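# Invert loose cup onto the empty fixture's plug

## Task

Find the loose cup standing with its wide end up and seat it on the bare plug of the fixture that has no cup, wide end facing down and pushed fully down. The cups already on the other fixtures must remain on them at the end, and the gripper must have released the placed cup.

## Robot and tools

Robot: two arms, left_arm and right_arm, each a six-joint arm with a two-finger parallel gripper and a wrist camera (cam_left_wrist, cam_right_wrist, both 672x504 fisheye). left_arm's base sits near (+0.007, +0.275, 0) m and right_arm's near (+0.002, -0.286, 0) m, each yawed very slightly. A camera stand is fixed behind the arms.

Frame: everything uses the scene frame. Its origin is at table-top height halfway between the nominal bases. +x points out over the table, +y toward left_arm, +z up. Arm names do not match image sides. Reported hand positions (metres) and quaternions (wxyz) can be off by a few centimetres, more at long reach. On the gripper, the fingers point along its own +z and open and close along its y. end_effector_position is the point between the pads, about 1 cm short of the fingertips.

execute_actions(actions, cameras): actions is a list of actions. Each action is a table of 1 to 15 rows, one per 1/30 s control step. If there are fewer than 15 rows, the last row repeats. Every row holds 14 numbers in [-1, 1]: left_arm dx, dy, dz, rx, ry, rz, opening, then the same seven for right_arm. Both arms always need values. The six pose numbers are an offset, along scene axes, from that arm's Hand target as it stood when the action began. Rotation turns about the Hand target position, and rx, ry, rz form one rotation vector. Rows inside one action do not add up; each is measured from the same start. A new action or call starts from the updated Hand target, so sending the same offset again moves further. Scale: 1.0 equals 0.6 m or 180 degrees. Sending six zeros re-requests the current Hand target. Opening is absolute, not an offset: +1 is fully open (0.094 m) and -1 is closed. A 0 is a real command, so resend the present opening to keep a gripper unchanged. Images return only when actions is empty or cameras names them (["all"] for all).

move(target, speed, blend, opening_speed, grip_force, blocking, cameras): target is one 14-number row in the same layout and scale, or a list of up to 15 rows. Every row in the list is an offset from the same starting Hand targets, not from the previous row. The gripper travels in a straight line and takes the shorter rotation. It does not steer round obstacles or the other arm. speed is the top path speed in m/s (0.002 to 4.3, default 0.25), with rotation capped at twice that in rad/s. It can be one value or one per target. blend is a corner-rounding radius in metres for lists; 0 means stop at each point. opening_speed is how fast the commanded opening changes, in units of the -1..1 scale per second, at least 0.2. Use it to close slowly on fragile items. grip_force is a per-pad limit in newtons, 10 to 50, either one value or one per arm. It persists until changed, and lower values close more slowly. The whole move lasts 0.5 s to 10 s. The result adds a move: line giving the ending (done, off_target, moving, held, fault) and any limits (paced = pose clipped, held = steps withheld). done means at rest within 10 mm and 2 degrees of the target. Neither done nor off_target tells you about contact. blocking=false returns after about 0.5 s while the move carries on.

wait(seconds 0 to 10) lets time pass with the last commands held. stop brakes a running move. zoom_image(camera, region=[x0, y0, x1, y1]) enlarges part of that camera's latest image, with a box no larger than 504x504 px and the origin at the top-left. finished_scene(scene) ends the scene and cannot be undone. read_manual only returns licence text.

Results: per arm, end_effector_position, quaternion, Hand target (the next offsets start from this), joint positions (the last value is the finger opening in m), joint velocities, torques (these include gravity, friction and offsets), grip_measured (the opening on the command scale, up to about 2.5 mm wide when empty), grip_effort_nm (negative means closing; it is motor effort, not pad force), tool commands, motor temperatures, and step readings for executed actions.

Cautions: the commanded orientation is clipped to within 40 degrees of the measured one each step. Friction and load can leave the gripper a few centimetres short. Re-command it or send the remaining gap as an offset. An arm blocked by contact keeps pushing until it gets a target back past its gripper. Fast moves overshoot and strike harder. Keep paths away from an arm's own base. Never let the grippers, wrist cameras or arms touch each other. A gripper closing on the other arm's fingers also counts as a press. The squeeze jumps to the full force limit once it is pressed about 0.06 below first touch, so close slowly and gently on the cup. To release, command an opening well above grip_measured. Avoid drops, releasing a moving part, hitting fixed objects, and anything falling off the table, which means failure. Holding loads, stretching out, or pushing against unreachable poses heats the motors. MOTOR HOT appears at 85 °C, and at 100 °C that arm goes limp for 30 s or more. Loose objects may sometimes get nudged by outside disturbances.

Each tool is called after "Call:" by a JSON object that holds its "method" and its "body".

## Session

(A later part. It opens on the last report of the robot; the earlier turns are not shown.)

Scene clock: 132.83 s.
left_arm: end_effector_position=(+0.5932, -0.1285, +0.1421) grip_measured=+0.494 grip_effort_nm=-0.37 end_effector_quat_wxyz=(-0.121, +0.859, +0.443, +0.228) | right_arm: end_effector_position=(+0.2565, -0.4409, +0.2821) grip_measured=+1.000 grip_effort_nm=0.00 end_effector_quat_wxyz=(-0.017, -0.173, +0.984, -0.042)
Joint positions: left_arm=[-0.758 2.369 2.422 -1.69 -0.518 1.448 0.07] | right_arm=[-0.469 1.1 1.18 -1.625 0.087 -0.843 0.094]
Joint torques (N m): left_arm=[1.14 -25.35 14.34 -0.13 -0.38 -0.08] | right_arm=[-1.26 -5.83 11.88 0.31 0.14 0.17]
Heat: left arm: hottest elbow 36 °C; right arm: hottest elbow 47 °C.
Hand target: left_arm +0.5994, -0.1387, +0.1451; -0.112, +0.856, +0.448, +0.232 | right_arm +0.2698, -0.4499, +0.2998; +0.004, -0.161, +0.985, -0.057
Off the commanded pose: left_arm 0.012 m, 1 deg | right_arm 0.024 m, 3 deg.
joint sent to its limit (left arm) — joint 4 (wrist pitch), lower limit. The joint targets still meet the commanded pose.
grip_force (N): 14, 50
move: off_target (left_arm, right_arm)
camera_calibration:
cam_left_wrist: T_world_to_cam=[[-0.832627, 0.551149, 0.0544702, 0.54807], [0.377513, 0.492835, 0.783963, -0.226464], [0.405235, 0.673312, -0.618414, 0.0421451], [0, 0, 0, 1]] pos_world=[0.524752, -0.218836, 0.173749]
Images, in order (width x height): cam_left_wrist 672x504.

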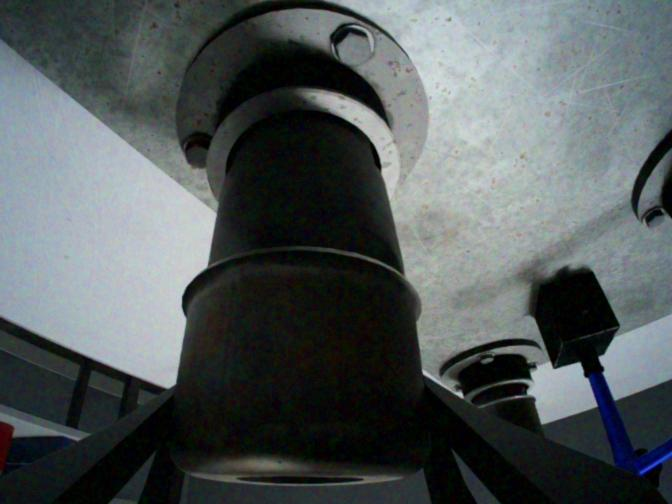

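Call:
{"method": "move", "body": {"target": [-0.0058,-0.0075,0,0,0,0,0.4, 0,0,0,0,0,0,1], "speed": 0.06, "cameras": ["cam_left_wrist"]}}

Call:
{"method": "zoom_image", "body": {"camera": "cam_left_wrist", "region": [150, 60, 450, 330]}}

Scene clock: 135.57 s.
left_arm: end_effector_position=(+0.5932, -0.1285, +0.1421) grip_measured=+0.494 grip_effort_nm=-0.37 end_effector_quat_wxyz=(-0.120, +0.857, +0.446, +0.228) | right_arm: end_effector_position=(+0.2565, -0.4409, +0.2821) grip_measured=+1.000 grip_effort_nm=0.00 end_effector_quat_wxyz=(-0.017, -0.173, +0.984, -0.042)
Joint positions: left_arm=[-0.758 2.369 2.422 -1.69 -0.517 1.441 0.07] | right_arm=[-0.469 1.1 1.18 -1.625 0.087 -0.843 0.094]
Joint torques (N m): left_arm=[0.44 -25.7 14.05 -0.05 -0.36 -0.1] | right_arm=[-1.44 -6.65 11.74 0.28 0.07 0.13]
Heat: left arm: hottest elbow 36 °C; right arm: hottest elbow 47 °C.
Hand target: left_arm +0.5959, -0.1432, +0.1451; -0.112, +0.856, +0.448, +0.232 | right_arm +0.2698, -0.4499, +0.2998; +0.004, -0.161, +0.985, -0.057
Off the commanded pose: left_arm 0.015 m, 1 deg | right_arm 0.024 m, 3 deg.
joint sent to its limit (left arm) — joint 4 (wrist pitch), lower limit. The joint targets still meet the commanded pose.
grip_force (N): 14, 50
move: off_target (left_arm, right_arm)
camera_calibration:
cam_left_wrist: T_world_to_cam=[[-0.836075, 0.546231, 0.0510936, 0.550012], [0.372508, 0.496852, 0.783821, -0.222922], [0.402762, 0.674366, -0.618881, 0.0438212], [0, 0, 0, 1]] pos_world=[0.525242, -0.219226, 0.173749]
Images, in order (width x height): cam_left_wrist 672x504.

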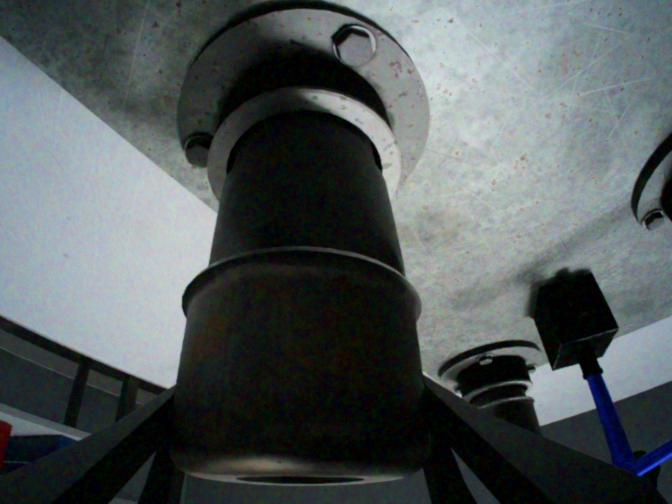

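Scaled by 1.680 from the camera's 672x504 image, which has a finer 960x720 frame.

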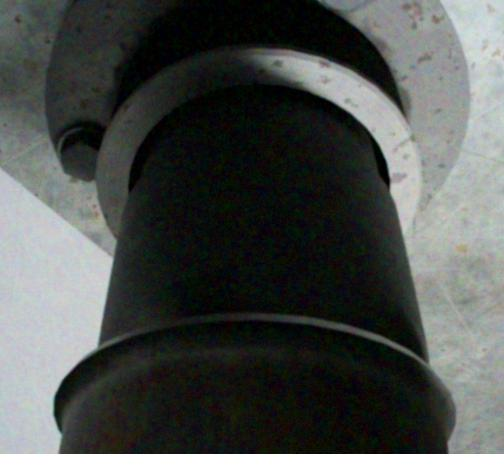

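Call:
{"method": "move", "body": {"target": [-0.005,-0.0075,0,0,0,0,0.4, 0,0,0,0,0,0,1], "speed": 0.06, "cameras": ["cam_left_wrist"]}}

Call:
{"method": "zoom_image", "body": {"camera": "cam_left_wrist", "region": [150, 60, 450, 330]}}

Scene clock: 138.43 s.
left_arm: end_effector_position=(+0.5897, -0.1335, +0.1420) grip_measured=+0.494 grip_effort_nm=-0.37 end_effector_quat_wxyz=(-0.118, +0.858, +0.445, +0.229) | right_arm: end_effector_position=(+0.2565, -0.4409, +0.2821) grip_measured=+1.000 grip_effort_nm=0.00 end_effector_quat_wxyz=(-0.017, -0.173, +0.984, -0.042)
Joint positions: left_arm=[-0.766 2.369 2.422 -1.69 -0.517 1.435 0.07] | right_arm=[-0.469 1.1 1.18 -1.625 0.087 -0.843 0.094]
Joint torques (N m): left_arm=[1.08 -25.23 14.09 -0.03 -0.37 -0.05] | right_arm=[-1.14 -5.95 11.9 0.14 0.04 0.17]
Heat: left arm: hottest elbow 36 °C; right arm: hottest elbow 47 °C.
Hand target: left_arm +0.5929, -0.1477, +0.1451; -0.112, +0.856, +0.448, +0.232 | right_arm +0.2698, -0.4499, +0.2998; +0.004, -0.161, +0.985, -0.057
Off the commanded pose: left_arm 0.015 m, 1 deg | right_arm 0.024 m, 3 deg.
joint sent to its limit (left arm) — joint 4 (wrist pitch), lower limit. The joint targets still meet the commanded pose.
grip_force (N): 14, 50
move: off_target (left_arm, right_arm)
camera_calibration:
cam_left_wrist: T_world_to_cam=[[-0.834859, 0.548386, 0.0477754, 0.549845], [0.371766, 0.497704, 0.783633, -0.21856], [0.405955, 0.671984, -0.619385, 0.0464126], [0, 0, 0, 1]] pos_world=[0.521455, -0.223938, 0.173749]
Images, in order (width x height): cam_left_wrist 672x504.

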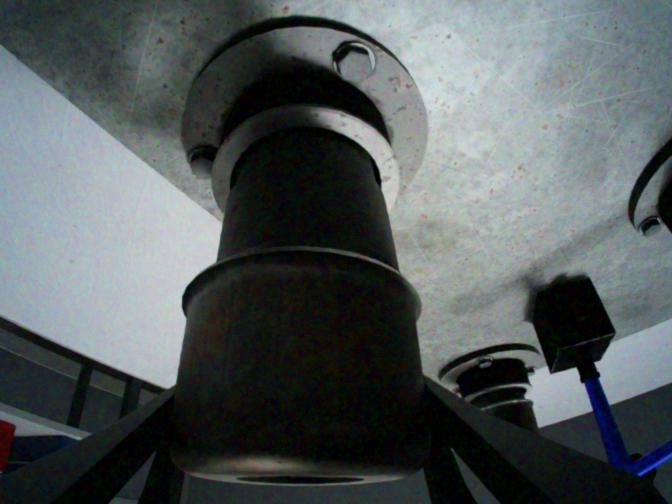

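Scaled by 1.680 from the camera's 672x504 image, which has a finer 960x720 frame.

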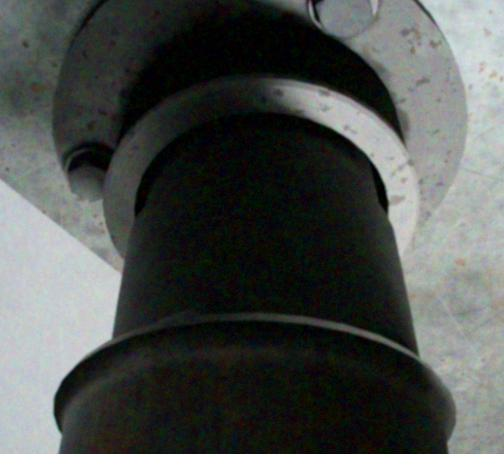

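Call:
{"method": "move", "body": {"target": [-0.003,0.002,-0.02,0,0,0,0.4, 0,0,0,0,0,0,1], "speed": 0.05, "cameras": ["cam_left_wrist"]}}

Call:
{"method": "zoom_image", "body": {"camera": "cam_left_wrist", "region": [150, 60, 450, 330]}}

Scene clock: 140.87 s.
left_arm: end_effector_position=(+0.5895, -0.1337, +0.1415) grip_measured=+0.494 grip_effort_nm=-0.37 end_effector_quat_wxyz=(-0.117, +0.856, +0.448, +0.229) | right_arm: end_effector_position=(+0.2565, -0.4409, +0.2821) grip_measured=+1.000 grip_effort_nm=-0.01 end_effector_quat_wxyz=(-0.017, -0.173, +0.984, -0.042)
Joint positions: left_arm=[-0.766 2.369 2.422 -1.69 -0.517 1.428 0.07] | right_arm=[-0.469 1.1 1.18 -1.625 0.087 -0.843 0.094]
Joint torques (N m): left_arm=[0.67 -25.88 12.04 0.54 -0.37 -0.08] | right_arm=[-1.49 -5.95 12.04 0.24 0.11 0.2]
Heat: left arm: hottest elbow 37 °C; right arm: hottest elbow 48 °C.
Hand target: left_arm +0.5912, -0.1464, +0.1331; -0.112, +0.856, +0.448, +0.232 | right_arm +0.2698, -0.4499, +0.2998; +0.004, -0.161, +0.985, -0.057
Off the commanded pose: left_arm 0.015 m, 1 deg | right_arm 0.024 m, 3 deg.
grip_force (N): 14, 50
move: off_target (left_arm, right_arm)
camera_calibration:
cam_left_wrist: T_world_to_cam=[[-0.838024, 0.543763, 0.0451346, 0.551505], [0.367395, 0.501182, 0.783477, -0.214893], [0.403405, 0.673155, -0.619779, 0.048044], [0, 0, 0, 1]] pos_world=[0.521744, -0.224528, 0.173249]
Images, in order (width x height): cam_left_wrist 672x504.

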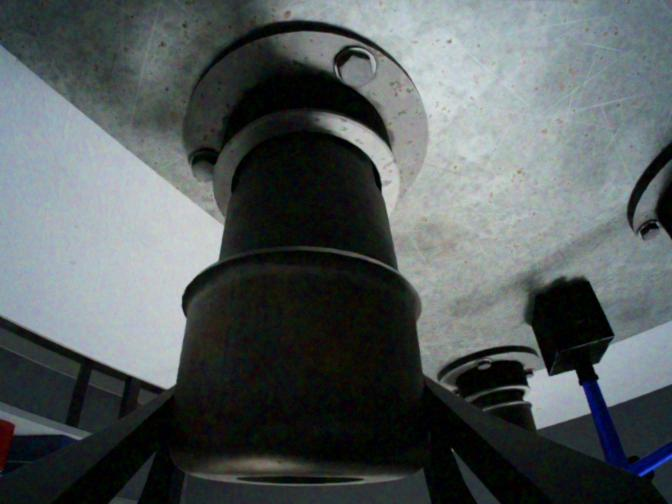

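Scaled by 1.680 from the camera's 672x504 image, which has a finer 960x720 frame.

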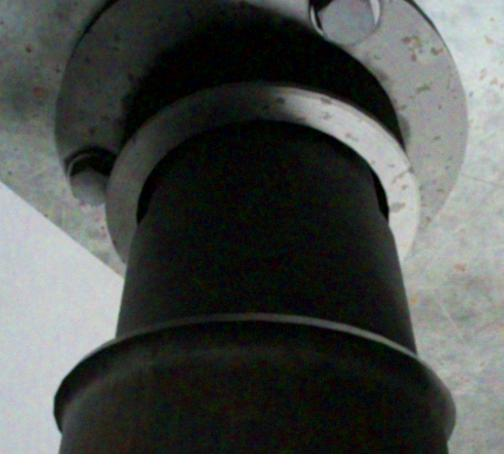

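Call:
{"method": "move", "body": {"target": [[0,0,0.03,0,0,0,0.4, 0,0,0,0,0,0,1],[0.025,0.0353,0.03,0,0,0,0.4, 0,0,0,0,0,0,1]], "speed": 0.06, "blend": [0.003,0], "cameras": ["cam_left_wrist"]}}

Call:
{"method": "zoom_image", "body": {"camera": "cam_left_wrist", "region": [150, 60, 450, 330]}}

Scene clock: 169.20 s.
left_arm: end_effector_position=(+0.5954, -0.1253, +0.1407) grip_measured=+0.494 grip_effort_nm=-0.37 end_effector_quat_wxyz=(-0.122, +0.858, +0.444, +0.227) | right_arm: end_effector_position=(+0.2565, -0.4409, +0.2821) grip_measured=+1.000 grip_effort_nm=0.00 end_effector_quat_wxyz=(-0.017, -0.173, +0.984, -0.042)
Joint positions: left_arm=[-0.752 2.37 2.422 -1.69 -0.517 1.45 0.07] | right_arm=[-0.469 1.1 1.18 -1.625 0.087 -0.843 0.094]
Joint torques (N m): left_arm=[2.55 -26.46 13.3 0.06 -0.46 0.11] | right_arm=[-2.02 -6.42 11.77 -0.01 0.09 0.13]
Heat: left arm: hottest elbow 37 °C; right arm: hottest elbow 49 °C.
Hand target: left_arm +0.6061, -0.1253, +0.1509; -0.112, +0.856, +0.448, +0.232 | right_arm +0.2698, -0.4499, +0.2998; +0.004, -0.161, +0.985, -0.057
Off the commanded pose: left_arm 0.015 m, 1 deg | right_arm 0.024 m, 3 deg.
grip_force (N): 14, 50
move: off_target (left_arm, right_arm)
camera_calibration:
cam_left_wrist: T_world_to_cam=[[-0.834731, 0.547657, 0.0574068, 0.548618], [0.377754, 0.493657, 0.783329, -0.227729], [0.400656, 0.675555, -0.618951, 0.0412828], [0, 0, 0, 1]] pos_world=[0.527434, -0.215923, 0.172444]
Images, in order (width x height): cam_left_wrist 672x504.

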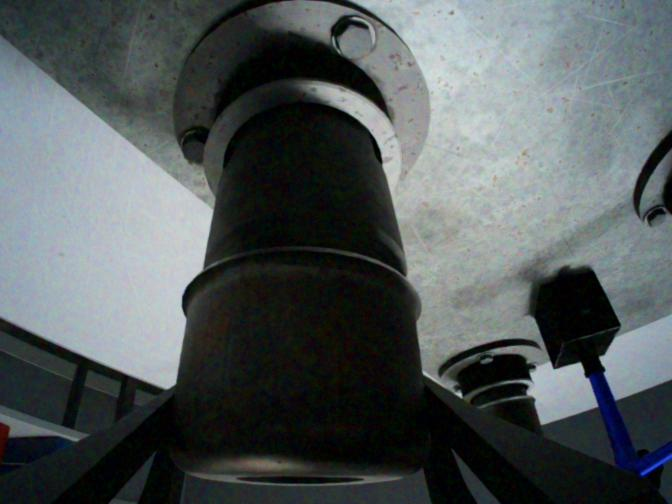

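Scaled by 1.680 from the camera's 672x504 image, which has a finer 960x720 frame.

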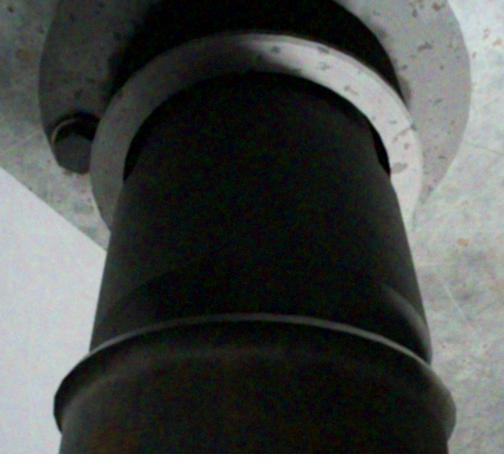

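Call:
{"method": "move", "body": {"target": [-0.0013,0.0008,-0.02,0,0,0,0.4, 0,0,0,0,0,0,1], "speed": 0.05, "cameras": ["cam_left_wrist"]}}

Call:
{"method": "zoom_image", "body": {"camera": "cam_left_wrist", "region": [150, 60, 450, 330]}}

Scene clock: 173.60 s.
left_arm: end_effector_position=(+0.5979, -0.1274, +0.1405) grip_measured=+0.494 grip_effort_nm=-0.37 end_effector_quat_wxyz=(-0.116, +0.857, +0.446, +0.229) | right_arm: end_effector_position=(+0.2565, -0.4409, +0.2821) grip_measured=+1.000 grip_effort_nm=-0.01 end_effector_quat_wxyz=(-0.017, -0.173, +0.984, -0.042)
Joint positions: left_arm=[-0.752 2.37 2.422 -1.676 -0.517 1.45 0.07] | right_arm=[-0.469 1.1 1.18 -1.625 0.087 -0.843 0.094]
Joint torques (N m): left_arm=[2.55 -27.05 9.95 0.91 -0.45 0.14] | right_arm=[-1.2 -5.19 11.6 0.24 0.09 0.13]
Heat: left arm: hottest elbow 37 °C; right arm: hottest elbow 49 °C.
Hand target: left_arm +0.6053, -0.1248, +0.1389; -0.112, +0.856, +0.448, +0.232 | right_arm +0.2698, -0.4499, +0.2998; +0.004, -0.161, +0.985, -0.057
Off the commanded pose: left_arm 0.008 m, 1 deg | right_arm 0.024 m, 3 deg.
grip_force (N): 14, 50
move: off_target (right_arm)
camera_calibration:
cam_left_wrist: T_world_to_cam=[[-0.83527, 0.54815, 0.0430838, 0.554259], [0.369237, 0.501129, 0.782645, -0.221299], [0.407416, 0.669628, -0.620975, 0.0370792], [0, 0, 0, 1]] pos_world=[0.529561, -0.217747, 0.172344]
Images, in order (width x height): cam_left_wrist 672x504.

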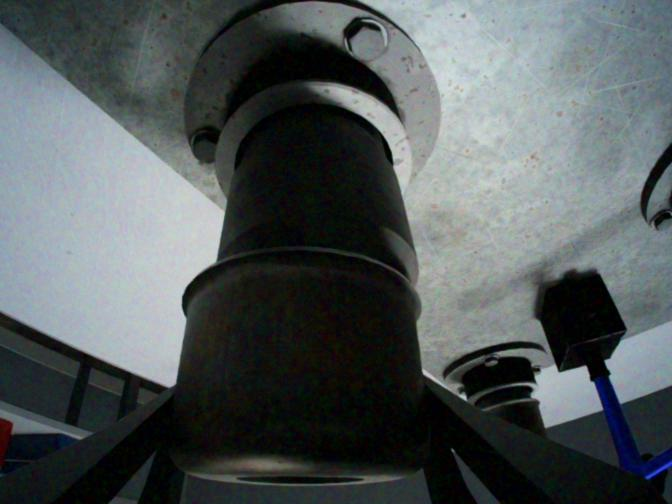

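Scaled by 1.680 from the camera's 672x504 image, which has a finer 960x720 frame.

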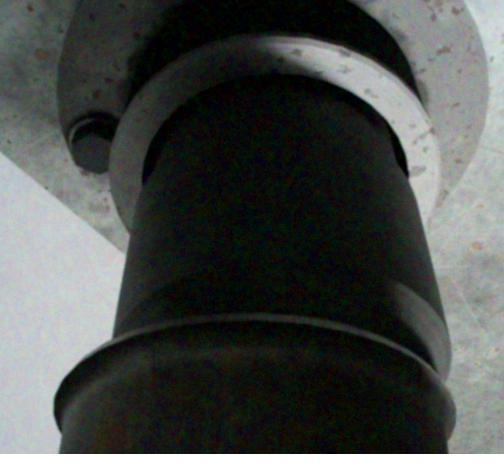

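Call:
{"method": "move", "body": {"target": [[-0.006,0.004,0.0167,0,0,0,0.4, 0,0,0,0,0,0,1],[-0.006,0.004,-0.0083,0,0,0,0.4, 0,0,0,0,0,0,1]], "speed": 0.06, "cameras": ["cam_left_wrist"]}}

Call:
{"method": "zoom_image", "body": {"camera": "cam_left_wrist", "region": [150, 60, 450, 330]}}

Scene clock: 180.63 s.
left_arm: end_effector_position=(+0.5953, -0.1249, +0.1281) grip_measured=+0.494 grip_effort_nm=-0.37 end_effector_quat_wxyz=(-0.124, +0.859, +0.442, +0.226) | right_arm: end_effector_position=(+0.2565, -0.4409, +0.2821) grip_measured=+1.000 grip_effort_nm=-0.01 end_effector_quat_wxyz=(-0.017, -0.173, +0.984, -0.042)
Joint positions: left_arm=[-0.752 2.37 2.388 -1.66 -0.518 1.456 0.07] | right_arm=[-0.469 1.1 1.18 -1.625 0.087 -0.843 0.094]
Joint torques (N m): left_arm=[2.49 -28.69 8.5 1.58 -0.41 0.03] | right_arm=[-2.49 -6.12 11.73 0.12 0.15 0.16]
Heat: left arm: hottest elbow 37 °C; right arm: hottest elbow 49 °C.
Hand target: left_arm +0.6017, -0.1224, +0.1341; -0.112, +0.856, +0.448, +0.232 | right_arm +0.2698, -0.4499, +0.2998; +0.004, -0.161, +0.985, -0.057
Off the commanded pose: left_arm 0.009 m, 2 deg | right_arm 0.024 m, 3 deg.
grip_force (N): 14, 50
move: off_target (right_arm)
camera_calibration:
cam_left_wrist: T_world_to_cam=[[-0.831901, 0.551341, 0.0629587, 0.547158], [0.383056, 0.488453, 0.784017, -0.221905], [0.401508, 0.676341, -0.617539, 0.0327402], [0, 0, 0, 1]] pos_world=[0.527038, -0.215424, 0.159747]
Images, in order (width x height): cam_left_wrist 672x504.

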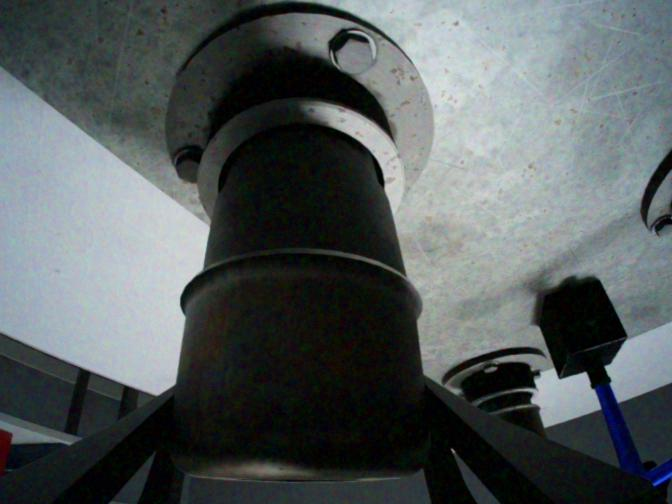

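Scaled by 1.680 from the camera's 672x504 image, which has a finer 960x720 frame.

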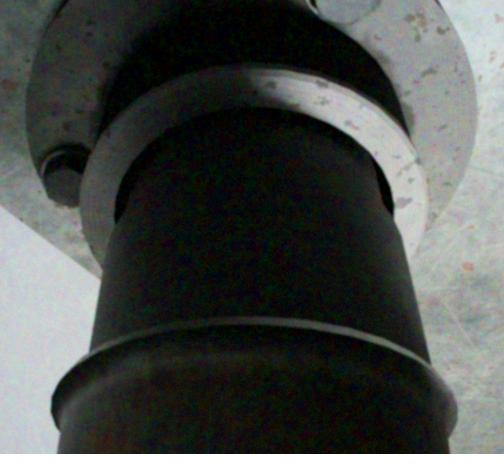

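Call:
{"method": "move", "body": {"target": [-0.0017,0.0012,-0.025,0,0,0,0.4, 0,0,0,0,0,0,1], "speed": 0.05, "cameras": ["cam_left_wrist"]}}

Call:
{"method": "zoom_image", "body": {"camera": "cam_left_wrist", "region": [150, 60, 450, 330]}}

Scene clock: 183.07 s.
left_arm: end_effector_position=(+0.5943, -0.1234, +0.1229) grip_measured=+0.494 grip_effort_nm=-0.37 end_effector_quat_wxyz=(-0.120, +0.859, +0.442, +0.229) | right_arm: end_effector_position=(+0.2565, -0.4409, +0.2821) grip_measured=+1.000 grip_effort_nm=0.00 end_effector_quat_wxyz=(-0.017, -0.173, +0.984, -0.042)
Joint positions: left_arm=[-0.752 2.351 2.339 -1.62 -0.521 1.457 0.07] | right_arm=[-0.469 1.1 1.18 -1.625 0.087 -0.843 0.094]
Joint torques (N m): left_arm=[1.79 -27.46 8.25 1.74 -0.28 0.02] | right_arm=[-1.44 -6.12 11.75 -0.05 0.04 0.18]
Heat: left arm: hottest elbow 37 °C; right arm: hottest elbow 49 °C.
Hand target: left_arm +0.6007, -0.1217, +0.1190; -0.112, +0.856, +0.448, +0.232 | right_arm +0.2698, -0.4499, +0.2998; +0.004, -0.161, +0.985, -0.057
Off the commanded pose: left_arm 0.008 m, 1 deg | right_arm 0.024 m, 3 deg.
grip_force (N): 14, 50
move: off_target (right_arm)
camera_calibration:
cam_left_wrist: T_world_to_cam=[[-0.831458, 0.553056, 0.0529798, 0.547022], [0.376662, 0.491023, 0.785508, -0.214181], [0.408415, 0.673072, -0.61658, 0.0243252], [0, 0, 0, 1]] pos_world=[0.525565, -0.213739, 0.154258]
Images, in order (width x height): cam_left_wrist 672x504.

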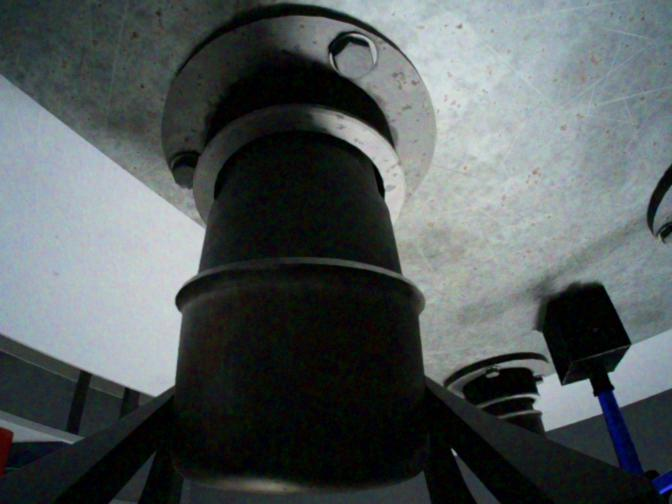

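Scaled by 1.680 from the camera's 672x504 image, which has a finer 960x720 frame.

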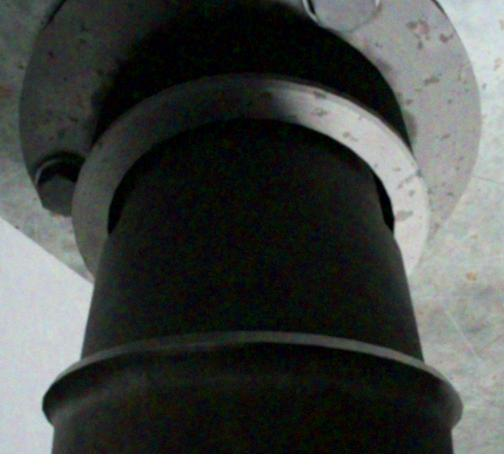

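Call:
{"method": "move", "body": {"target": [-0.0188,-0.0268,0.003,0,0,0,0.4, 0,0,0,0,0,0,1], "speed": 0.05, "cameras": ["cam_left_wrist"]}}

Call:
{"method": "zoom_image", "body": {"camera": "cam_left_wrist", "region": [150, 60, 450, 330]}}

Scene clock: 190.13 s.
left_arm: end_effector_position=(+0.5930, -0.1252, +0.1229) grip_measured=+0.494 grip_effort_nm=-0.37 end_effector_quat_wxyz=(-0.120, +0.859, +0.442, +0.230) | right_arm: end_effector_position=(+0.2565, -0.4409, +0.2821) grip_measured=+1.000 grip_effort_nm=0.00 end_effector_quat_wxyz=(-0.017, -0.173, +0.984, -0.042)
Joint positions: left_arm=[-0.755 2.351 2.339 -1.62 -0.521 1.455 0.07] | right_arm=[-0.469 1.1 1.18 -1.625 0.087 -0.843 0.094]
Joint torques (N m): left_arm=[0.15 -26.23 10.67 0.4 -0.23 -0.29] | right_arm=[-1.85 -5.54 11.62 -0.01 0.08 0.14]
Motor temperatures (°C): left_arm=[26 35 37 23 24 26 24] | right_arm=[28 31 50 26 26 28 23]
Heat: left arm: hottest elbow 37 °C; right arm: hottest elbow 50 °C.
Hand target: left_arm +0.5895, -0.1377, +0.1208; -0.112, +0.856, +0.448, +0.232 | right_arm +0.2698, -0.4499, +0.2998; +0.004, -0.161, +0.985, -0.057
Off the commanded pose: left_arm 0.013 m, 1 deg | right_arm 0.024 m, 3 deg.
grip_force (N): 14, 50
move: off_target (left_arm, right_arm)
camera_calibration:
cam_left_wrist: T_world_to_cam=[[-0.831083, 0.553714, 0.05197, 0.546849], [0.376407, 0.491234, 0.785498, -0.212688], [0.409412, 0.672376, -0.616679, 0.0253175], [0, 0, 0, 1]] pos_world=[0.524169, -0.215342, 0.154259]
Images, in order (width x height): cam_left_wrist 672x504.

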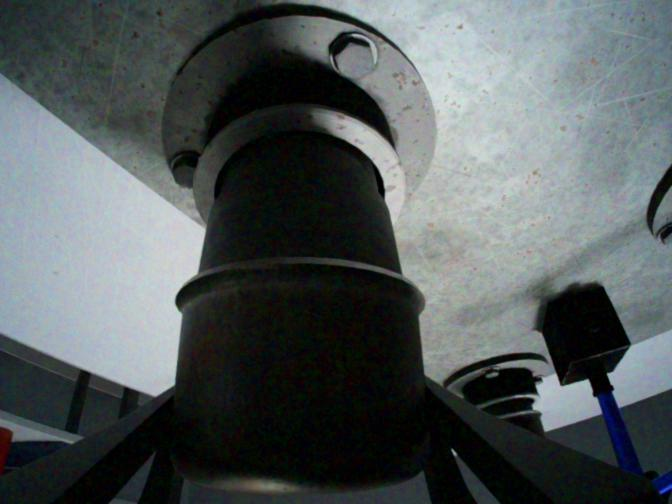

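Scaled by 1.680 from the camera's 672x504 image, which has a finer 960x720 frame.

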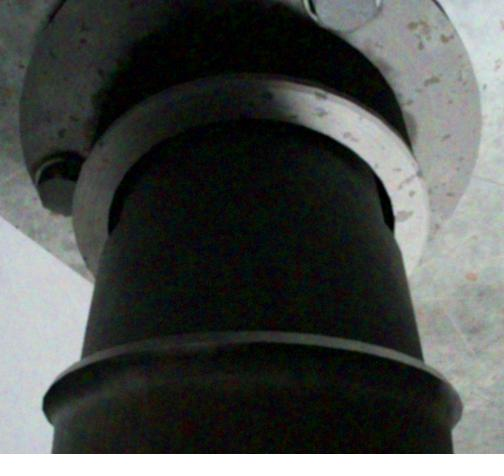

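Call:
{"method": "move", "body": {"target": [0,0,0.004,0.037,-0.026,0,0.4, 0,0,0,0,0,0,1], "speed": 0.08, "cameras": ["cam_left_wrist"]}}

Call:
{"method": "zoom_image", "body": {"camera": "cam_left_wrist", "region": [150, 60, 450, 330]}}

Scene clock: 196.10 s.
left_arm: end_effector_position=(+0.5894, -0.1271, +0.1271) grip_measured=+0.494 grip_effort_nm=-0.37 end_effector_quat_wxyz=(-0.144, +0.838, +0.440, +0.288) | right_arm: end_effector_position=(+0.2565, -0.4409, +0.2821) grip_measured=+1.000 grip_effort_nm=0.00 end_effector_quat_wxyz=(-0.017, -0.173, +0.984, -0.042)
Joint positions: left_arm=[-0.787 2.364 2.339 -1.644 -0.65 1.389 0.07] | right_arm=[-0.469 1.1 1.18 -1.625 0.087 -0.843 0.094]
Joint torques (N m): left_arm=[0.44 -25.35 12.48 -0.27 -0.69 -0.09] | right_arm=[-0.32 -5.71 11.71 0.03 0.09 0.19]
Heat: left arm: hottest elbow 37 °C; right arm: hottest elbow 50 °C.
Hand target: left_arm +0.5895, -0.1377, +0.1231; -0.143, +0.838, +0.438, +0.292 | right_arm +0.2698, -0.4499, +0.2998; +0.004, -0.161, +0.985, -0.057
Off the commanded pose: left_arm 0.011 m, 1 deg | right_arm 0.024 m, 3 deg.
grip_force (N): 14, 50
move: off_target (left_arm, right_arm)
camera_calibration:
cam_left_wrist: T_world_to_cam=[[-0.841578, 0.539203, 0.0317402, 0.551651], [0.297638, 0.413907, 0.860286, -0.186651], [0.450731, 0.733445, -0.508822, 0.000406843], [0, 0, 0, 1]] pos_world=[0.519628, -0.220494, 0.143271]
Images, in order (width x height): cam_left_wrist 672x504.

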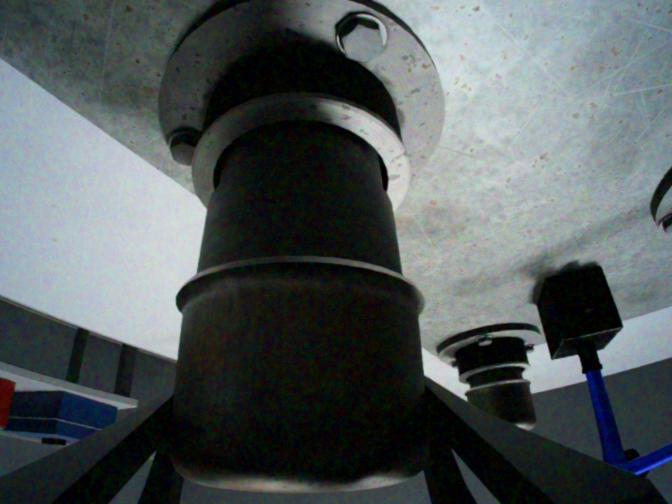

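Scaled by 1.680 from the camera's 672x504 image, which has a finer 960x720 frame.

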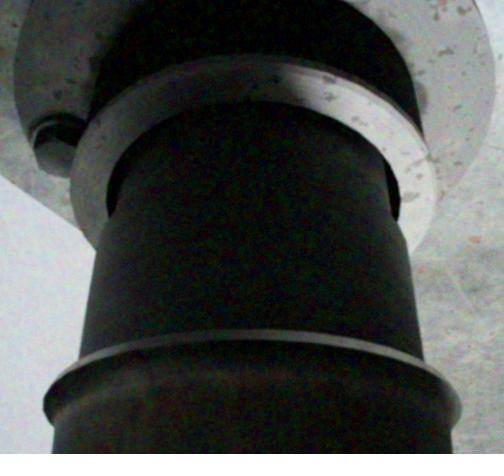

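Call:
{"method": "move", "body": {"target": [[0.0175,0.0245,0,0,0,0,0.4, 0,0,0,0,0,0,1],[0.0175,0.0245,-0.02,0,0,0,0.4, 0,0,0,0,0,0,1]], "speed": 0.05, "cameras": ["cam_left_wrist"]}}

Call:
{"method": "zoom_image", "body": {"camera": "cam_left_wrist", "region": [150, 60, 450, 330]}}

Scene clock: 202.23 s.
left_arm: end_effector_position=(+0.5909, -0.1277, +0.1217) grip_measured=+0.494 grip_effort_nm=-0.37 end_effector_quat_wxyz=(-0.143, +0.841, +0.435, +0.290) | right_arm: end_effector_position=(+0.2565, -0.4409, +0.2821) grip_measured=+1.000 grip_effort_nm=0.00 end_effector_quat_wxyz=(-0.017, -0.173, +0.984, -0.042)
Joint positions: left_arm=[-0.787 2.364 2.325 -1.622 -0.652 1.404 0.07] | right_arm=[-0.469 1.1 1.18 -1.625 0.087 -0.843 0.094]
Joint torques (N m): left_arm=[2.61 -26.17 8.87 1.47 -0.66 0.09] | right_arm=[-1.9 -5.77 11.81 0.21 0.01 0.15]
Heat: left arm: hottest elbow 38 °C; right arm: hottest elbow 50 °C.
Hand target: left_arm +0.6000, -0.1230, +0.1110; -0.143, +0.838, +0.438, +0.292 | right_arm +0.2698, -0.4499, +0.2998; +0.004, -0.161, +0.985, -0.057
Off the commanded pose: left_arm 0.015 m, 1 deg | right_arm 0.024 m, 3 deg.
grip_force (N): 14, 50
move: off_target (left_arm, right_arm)
camera_calibration:
cam_left_wrist: T_world_to_cam=[[-0.835434, 0.548644, 0.0322535, 0.550915], [0.302051, 0.409328, 0.860939, -0.185432], [0.459147, 0.728999, -0.507685, -0.00827526], [0, 0, 0, 1]] pos_world=[0.520062, -0.220321, 0.137675]
Images, in order (width x height): cam_left_wrist 672x504.

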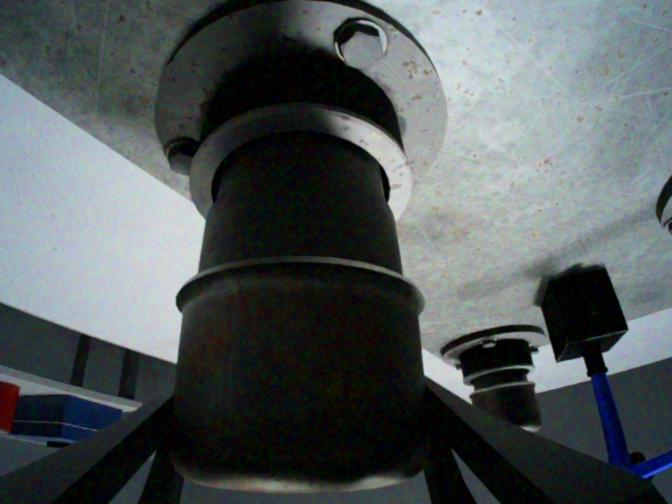

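Scaled by 1.680 from the camera's 672x504 image, which has a finer 960x720 frame.

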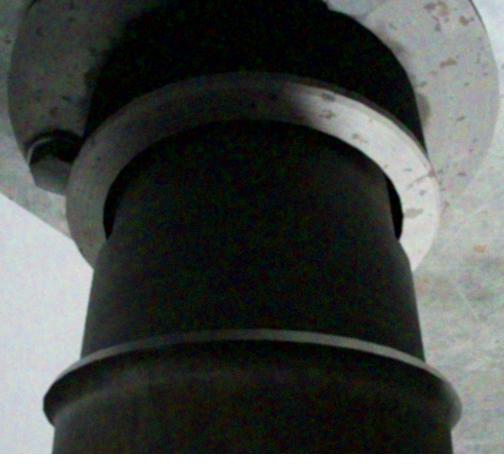

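Call:
{"method": "move", "body": {"target": [0,0,-0.02,0,0,0,0.4, 0,0,0,0,0,0,1], "speed": 0.05, "cameras": ["cam_left_wrist"]}}

Call:
{"method": "zoom_image", "body": {"camera": "cam_left_wrist", "region": [150, 60, 450, 330]}}

Scene clock: 204.30 s.
left_arm: end_effector_position=(+0.5914, -0.1266, +0.1190) grip_measured=+0.494 grip_effort_nm=-0.37 end_effector_quat_wxyz=(-0.143, +0.840, +0.434, +0.293) | right_arm: end_effector_position=(+0.2565, -0.4409, +0.2821) grip_measured=+1.000 grip_effort_nm=0.00 end_effector_quat_wxyz=(-0.017, -0.173, +0.984, -0.042)
Joint positions: left_arm=[-0.787 2.361 2.311 -1.609 -0.66 1.406 0.07] | right_arm=[-0.469 1.1 1.18 -1.625 0.087 -0.843 0.094]
Joint torques (N m): left_arm=[2.67 -25.76 7.95 2.06 -0.36 0.07] | right_arm=[-1.03 -6.07 11.81 0.18 0.08 0.13]
Heat: left arm: hottest shoulder 38 °C; right arm: hottest elbow 50 °C.
Hand target: left_arm +0.6000, -0.1230, +0.0991; -0.143, +0.838, +0.438, +0.292 | right_arm +0.2698, -0.4499, +0.2998; +0.004, -0.161, +0.985, -0.057
Off the commanded pose: left_arm 0.022 m, 1 deg | right_arm 0.024 m, 3 deg.
grip_force (N): 14, 50
move: off_target (left_arm, right_arm)
camera_calibration:
cam_left_wrist: T_world_to_cam=[[-0.834216, 0.550577, 0.0308114, 0.550593], [0.298429, 0.403773, 0.864817, -0.182644], [0.463707, 0.730639, -0.501142, -0.0139328], [0, 0, 0, 1]] pos_world=[0.52028, -0.219217, 0.134006]
Images, in order (width x height): cam_left_wrist 672x504.

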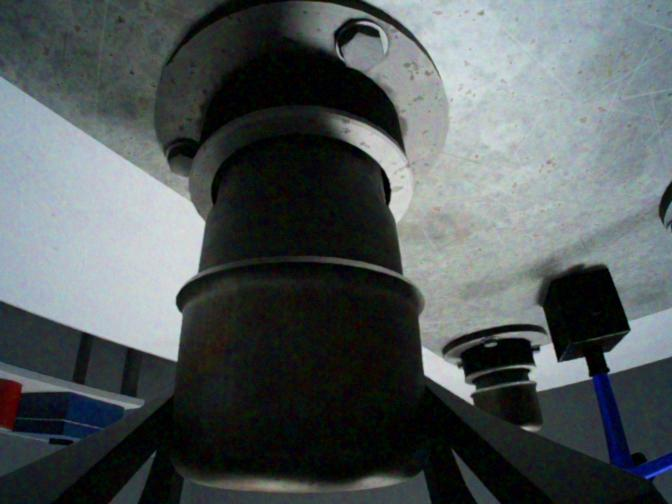

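Scaled by 1.680 from the camera's 672x504 image, which has a finer 960x720 frame.

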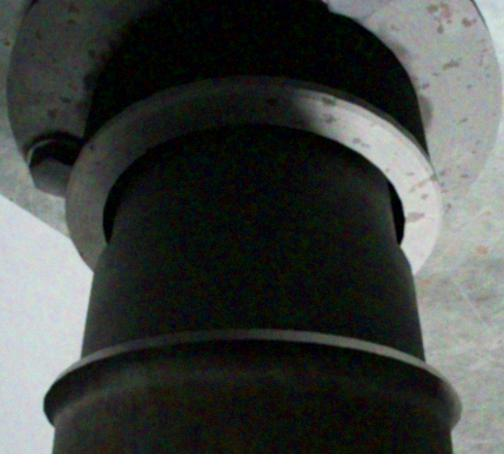

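Call:
{"method": "move", "body": {"target": [0.0058,0.0082,0.0133,0,0,0,0.4, 0,0,0,0,0,0,1], "speed": 0.05, "cameras": ["cam_left_wrist"]}}

Call:
{"method": "zoom_image", "body": {"camera": "cam_left_wrist", "region": [150, 60, 450, 330]}}

Scene clock: 208.63 s.
left_arm: end_effector_position=(+0.5914, -0.1266, +0.1191) grip_measured=+0.494 grip_effort_nm=-0.37 end_effector_quat_wxyz=(-0.144, +0.841, +0.432, +0.293) | right_arm: end_effector_position=(+0.2565, -0.4409, +0.2821) grip_measured=+1.000 grip_effort_nm=0.00 end_effector_quat_wxyz=(-0.017, -0.173, +0.984, -0.042)
Joint positions: left_arm=[-0.787 2.361 2.31 -1.608 -0.66 1.409 0.07] | right_arm=[-0.469 1.1 1.18 -1.625 0.087 -0.843 0.094]
Joint torques (N m): left_arm=[3.31 -26.4 8.53 1.68 -0.39 0.13] | right_arm=[-1.32 -6.53 11.86 0.18 0.06 0.16]
Heat: left arm: hottest shoulder 37 °C; right arm: hottest elbow 50 °C.
Hand target: left_arm +0.6035, -0.1181, +0.1071; -0.143, +0.838, +0.438, +0.292 | right_arm +0.2698, -0.4499, +0.2998; +0.004, -0.161, +0.985, -0.057
Off the commanded pose: left_arm 0.019 m, 1 deg | right_arm 0.024 m, 3 deg.
grip_force (N): 14, 50
move: off_target (left_arm, right_arm)
camera_calibration:
cam_left_wrist: T_world_to_cam=[[-0.832648, 0.552844, 0.0325571, 0.549681], [0.300755, 0.402043, 0.864817, -0.184395], [0.46502, 0.72988, -0.501031, -0.0147019], [0, 0, 0, 1]] pos_world=[0.519986, -0.219023, 0.134206]
Images, in order (width x height): cam_left_wrist 672x504.

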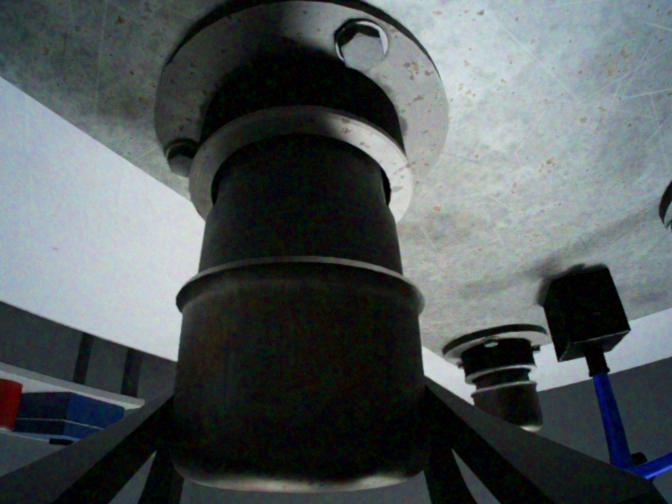

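Scaled by 1.680 from the camera's 672x504 image, which has a finer 960x720 frame.

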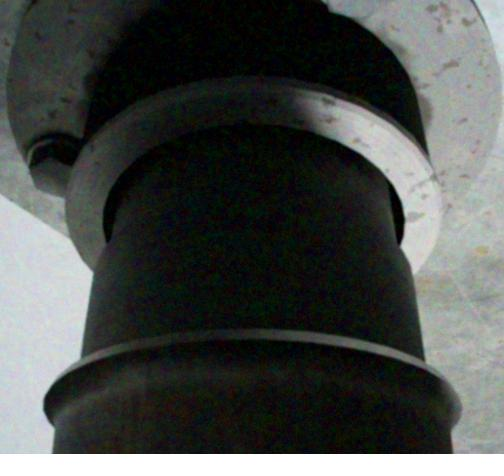

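Call:
{"method": "move", "body": {"target": [0,0,-0.035,0,0,0,0.4, 0,0,0,0,0,0,1], "speed": 0.05, "grip_force": [22, 50], "cameras": ["cam_left_wrist"]}}

Call:
{"method": "zoom_image", "body": {"camera": "cam_left_wrist", "region": [150, 60, 450, 330]}}

Scene clock: 212.53 s.
left_arm: end_effector_position=(+0.5912, -0.1263, +0.1183) grip_measured=+0.494 grip_effort_nm=-0.51 end_effector_quat_wxyz=(-0.135, +0.840, +0.434, +0.296) | right_arm: end_effector_position=(+0.2565, -0.4409, +0.2821) grip_measured=+1.000 grip_effort_nm=-0.01 end_effector_quat_wxyz=(-0.017, -0.173, +0.984, -0.042)
Joint positions: left_arm=[-0.787 2.341 2.274 -1.571 -0.661 1.412 0.07] | right_arm=[-0.469 1.1 1.18 -1.625 0.087 -0.843 0.094]
Joint torques (N m): left_arm=[3.25 -24.47 7.65 2.35 -0.35 0.1] | right_arm=[-1.73 -6.3 11.7 0.1 0.06 0.21]
Heat: left arm: hottest shoulder 37 °C; right arm: hottest elbow 50 °C.
Hand target: left_arm +0.6034, -0.1181, +0.0861; -0.143, +0.838, +0.438, +0.292 | right_arm +0.2698, -0.4499, +0.2998; +0.004, -0.161, +0.985, -0.057
Off the commanded pose: left_arm 0.035 m, 1 deg | right_arm 0.024 m, 3 deg.
grip_force (N): 22, 50
move: off_target (left_arm, right_arm)
camera_calibration:
cam_left_wrist: T_world_to_cam=[[-0.831947, 0.554672, 0.0142563, 0.551337], [0.289505, 0.412019, 0.86396, -0.175754], [0.473341, 0.722896, -0.503358, -0.0208147], [0, 0, 0, 1]] pos_world=[0.519417, -0.218351, 0.133507]
Images, in order (width x height): cam_left_wrist 672x504.

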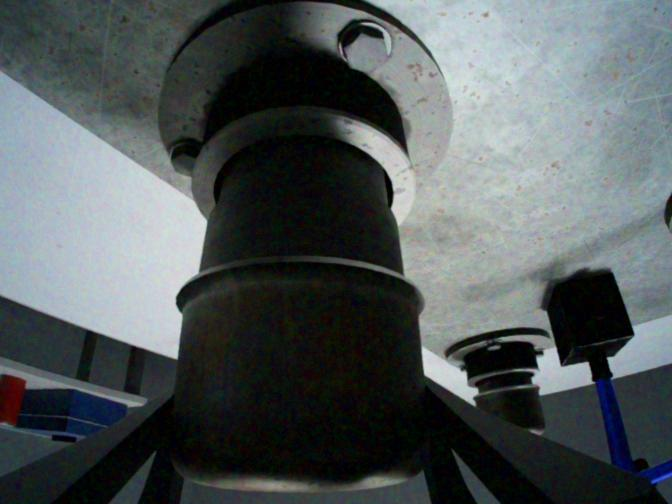

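Scaled by 1.680 from the camera's 672x504 image, which has a finer 960x720 frame.

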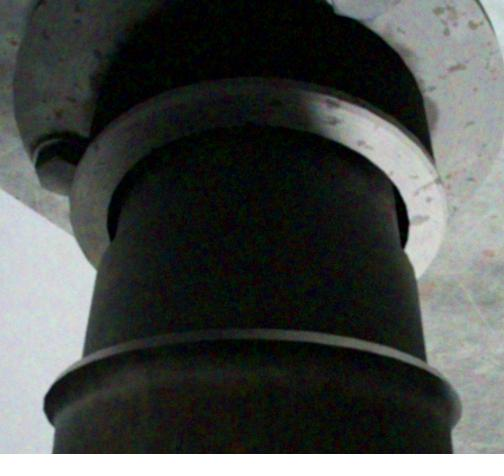

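Call:
{"method": "move", "body": {"target": [[0,0,0.033,0,0,0,0.4, 0,0,0,0,0,0,1],[0.0033,0.0048,0.033,0,0,0,0.4, 0,0,0,0,0,0,1]], "speed": 0.05, "blend": [0.002,0], "grip_force": [14, 50], "cameras": ["cam_left_wrist"]}}

Call:
{"method": "zoom_image", "body": {"camera": "cam_left_wrist", "region": [150, 60, 450, 330]}}

Scene clock: 219.53 s.
left_arm: end_effector_position=(+0.5910, -0.1261, +0.1182) grip_measured=+0.494 grip_effort_nm=-0.37 end_effector_quat_wxyz=(-0.136, +0.841, +0.433, +0.296) | right_arm: end_effector_position=(+0.2565, -0.4409, +0.2821) grip_measured=+1.000 grip_effort_nm=-0.01 end_effector_quat_wxyz=(-0.017, -0.173, +0.984, -0.042)
Joint positions: left_arm=[-0.787 2.341 2.273 -1.571 -0.661 1.415 0.07] | right_arm=[-0.469 1.1 1.18 -1.625 0.087 -0.843 0.094]
Joint torques (N m): left_arm=[3.78 -24.76 10.8 0.64 -0.38 0.17] | right_arm=[-1.79 -6.07 12 0.06 0.04 0.15]
Heat: left arm: hottest shoulder 37 °C; right arm: hottest elbow 51 °C.
Hand target: left_arm +0.6054, -0.1152, +0.1058; -0.143, +0.838, +0.438, +0.292 | right_arm +0.2698, -0.4499, +0.2998; +0.004, -0.161, +0.985, -0.057
Off the commanded pose: left_arm 0.022 m, 1 deg | right_arm 0.024 m, 3 deg.
grip_force (N): 14, 50
move: off_target (left_arm, right_arm); blend cut to 0.0017 m at target 1
camera_calibration:
cam_left_wrist: T_world_to_cam=[[-0.8306, 0.556633, 0.0162238, 0.550395], [0.29181, 0.410252, 0.864025, -0.177294], [0.474289, 0.722394, -0.503187, -0.0215638], [0, 0, 0, 1]] pos_world=[0.519122, -0.218055, 0.133407]
Images, in order (width x height): cam_left_wrist 672x504.

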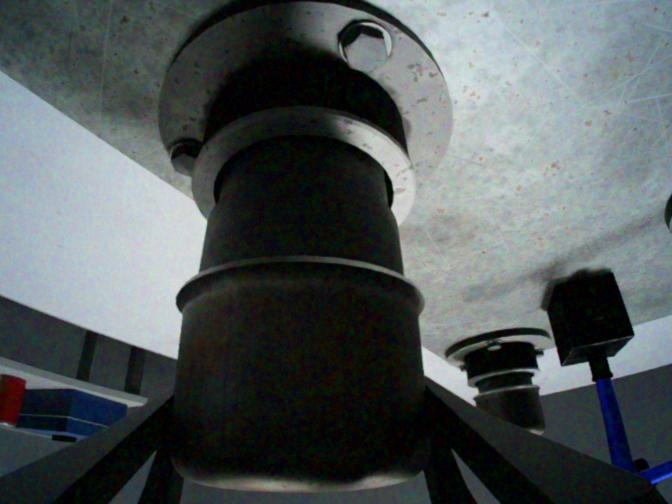

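Scaled by 1.680 from the camera's 672x504 image, which has a finer 960x720 frame.

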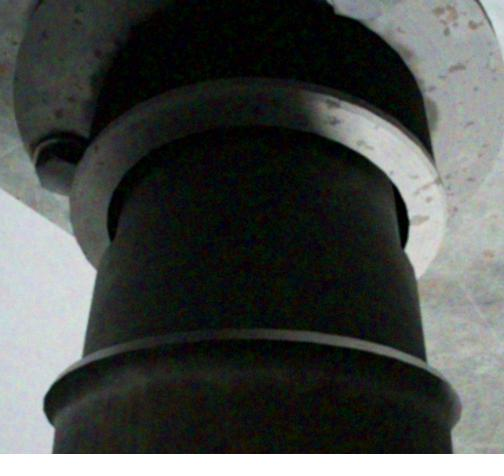

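Call:
{"method": "move", "body": {"target": [-0.026,-0.0368,0,0,0,0,0.4, 0,0,0,0,0,0,1], "speed": 0.05, "cameras": ["cam_left_wrist"]}}

Call:
{"method": "zoom_image", "body": {"camera": "cam_left_wrist", "region": [150, 60, 450, 330]}}

Scene clock: 223.30 s.
left_arm: end_effector_position=(+0.5901, -0.1257, +0.1197) grip_measured=+0.494 grip_effort_nm=-0.37 end_effector_quat_wxyz=(-0.139, +0.839, +0.436, +0.295) | right_arm: end_effector_position=(+0.2565, -0.4409, +0.2821) grip_measured=+1.000 grip_effort_nm=0.00 end_effector_quat_wxyz=(-0.017, -0.173, +0.984, -0.042)
Joint positions: left_arm=[-0.787 2.346 2.285 -1.589 -0.66 1.404 0.07] | right_arm=[-0.469 1.1 1.18 -1.625 0.087 -0.843 0.094]
Joint torques (N m): left_arm=[0.62 -23.88 13.19 -0.49 -0.27 -0.21] | right_arm=[-1.32 -6.36 11.71 0.28 0.1 0.11]
Heat: left arm: hottest shoulder 38 °C; right arm: hottest elbow 51 °C.
Hand target: left_arm +0.5899, -0.1372, +0.1058; -0.143, +0.838, +0.438, +0.292 | right_arm +0.2698, -0.4499, +0.2998; +0.004, -0.161, +0.985, -0.057
Off the commanded pose: left_arm 0.018 m, 1 deg | right_arm 0.024 m, 3 deg.
grip_force (N): 14, 50
move: off_target (left_arm, right_arm)
camera_calibration:
cam_left_wrist: T_world_to_cam=[[-0.83501, 0.54985, 0.0206003, 0.550492], [0.291334, 0.410043, 0.864286, -0.178286], [0.46678, 0.727689, -0.502579, -0.0156054], [0, 0, 0, 1]] pos_world=[0.518891, -0.218227, 0.134907]
Images, in order (width x height): cam_left_wrist 672x504.

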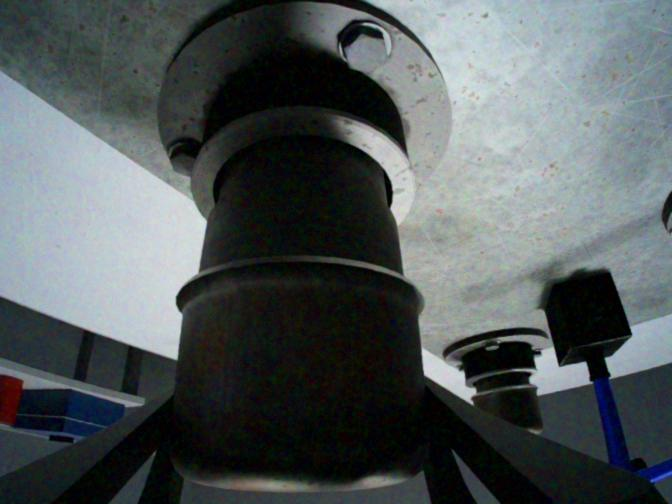

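Scaled by 1.680 from the camera's 672x504 image, which has a finer 960x720 frame.

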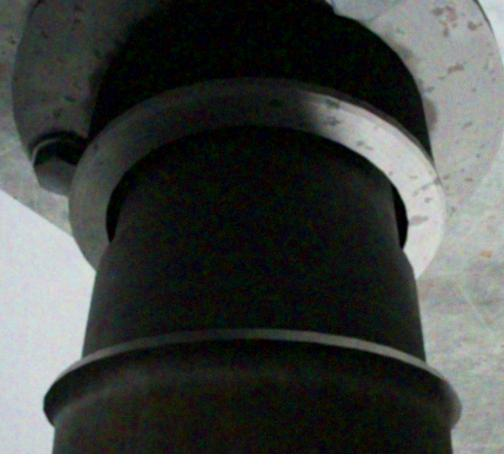

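Call:
{"method": "move", "body": {"target": [-0.0065,-0.0092,0,0,0,0,0.4, 0,0,0,0,0,0,1], "speed": 0.05, "cameras": ["cam_left_wrist"]}}

Call:
{"method": "zoom_image", "body": {"camera": "cam_left_wrist", "region": [150, 60, 450, 330]}}

Scene clock: 228.20 s.
left_arm: end_effector_position=(+0.5884, -0.1279, +0.1198) grip_measured=+0.494 grip_effort_nm=-0.37 end_effector_quat_wxyz=(-0.139, +0.837, +0.440, +0.295) | right_arm: end_effector_position=(+0.2565, -0.4409, +0.2821) grip_measured=+1.000 grip_effort_nm=0.00 end_effector_quat_wxyz=(-0.017, -0.173, +0.984, -0.042)
Joint positions: left_arm=[-0.791 2.352 2.297 -1.603 -0.66 1.386 0.07] | right_arm=[-0.469 1.1 1.18 -1.625 0.087 -0.843 0.094]
Joint torques (N m): left_arm=[0.44 -23.88 13.04 -0.57 -0.26 -0.16] | right_arm=[-1.79 -5.95 11.63 0.13 0.05 0.14]
Heat: left arm: hottest shoulder 38 °C; right arm: hottest elbow 51 °C.
Hand target: left_arm +0.5859, -0.1429, +0.1060; -0.143, +0.838, +0.438, +0.292 | right_arm +0.2698, -0.4499, +0.2998; +0.004, -0.161, +0.985, -0.057
Off the commanded pose: left_arm 0.021 m, 1 deg | right_arm 0.024 m, 3 deg.
grip_force (N): 14, 50
move: off_target (left_arm, right_arm)
camera_calibration:
cam_left_wrist: T_world_to_cam=[[-0.840524, 0.541483, 0.0177761, 0.552856], [0.28488, 0.413825, 0.864634, -0.172766], [0.460828, 0.73181, -0.502087, -0.00924394], [0, 0, 0, 1]] pos_world=[0.518167, -0.221103, 0.134911]
Images, in order (width x height): cam_left_wrist 672x504.

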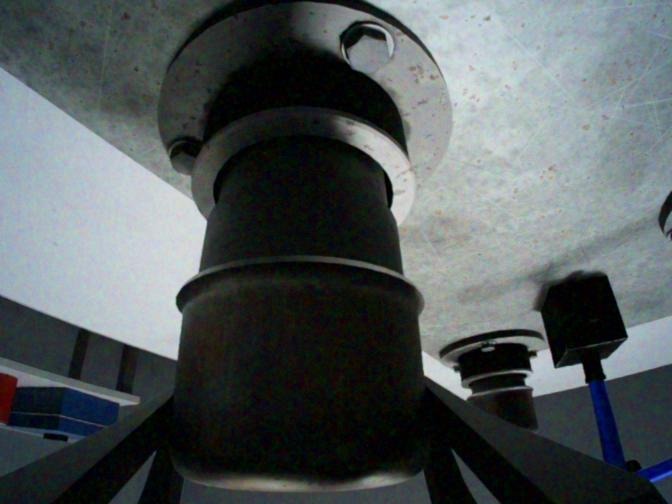

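Scaled by 1.680 from the camera's 672x504 image, which has a finer 960x720 frame.

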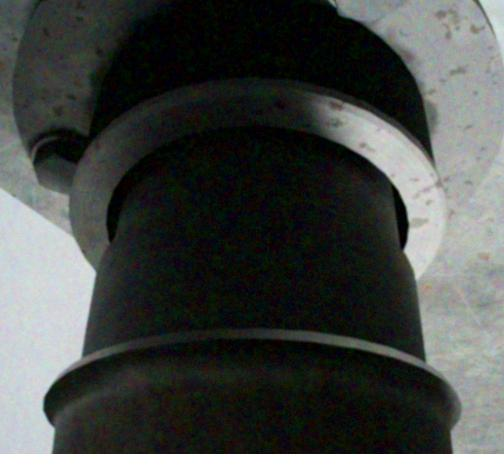

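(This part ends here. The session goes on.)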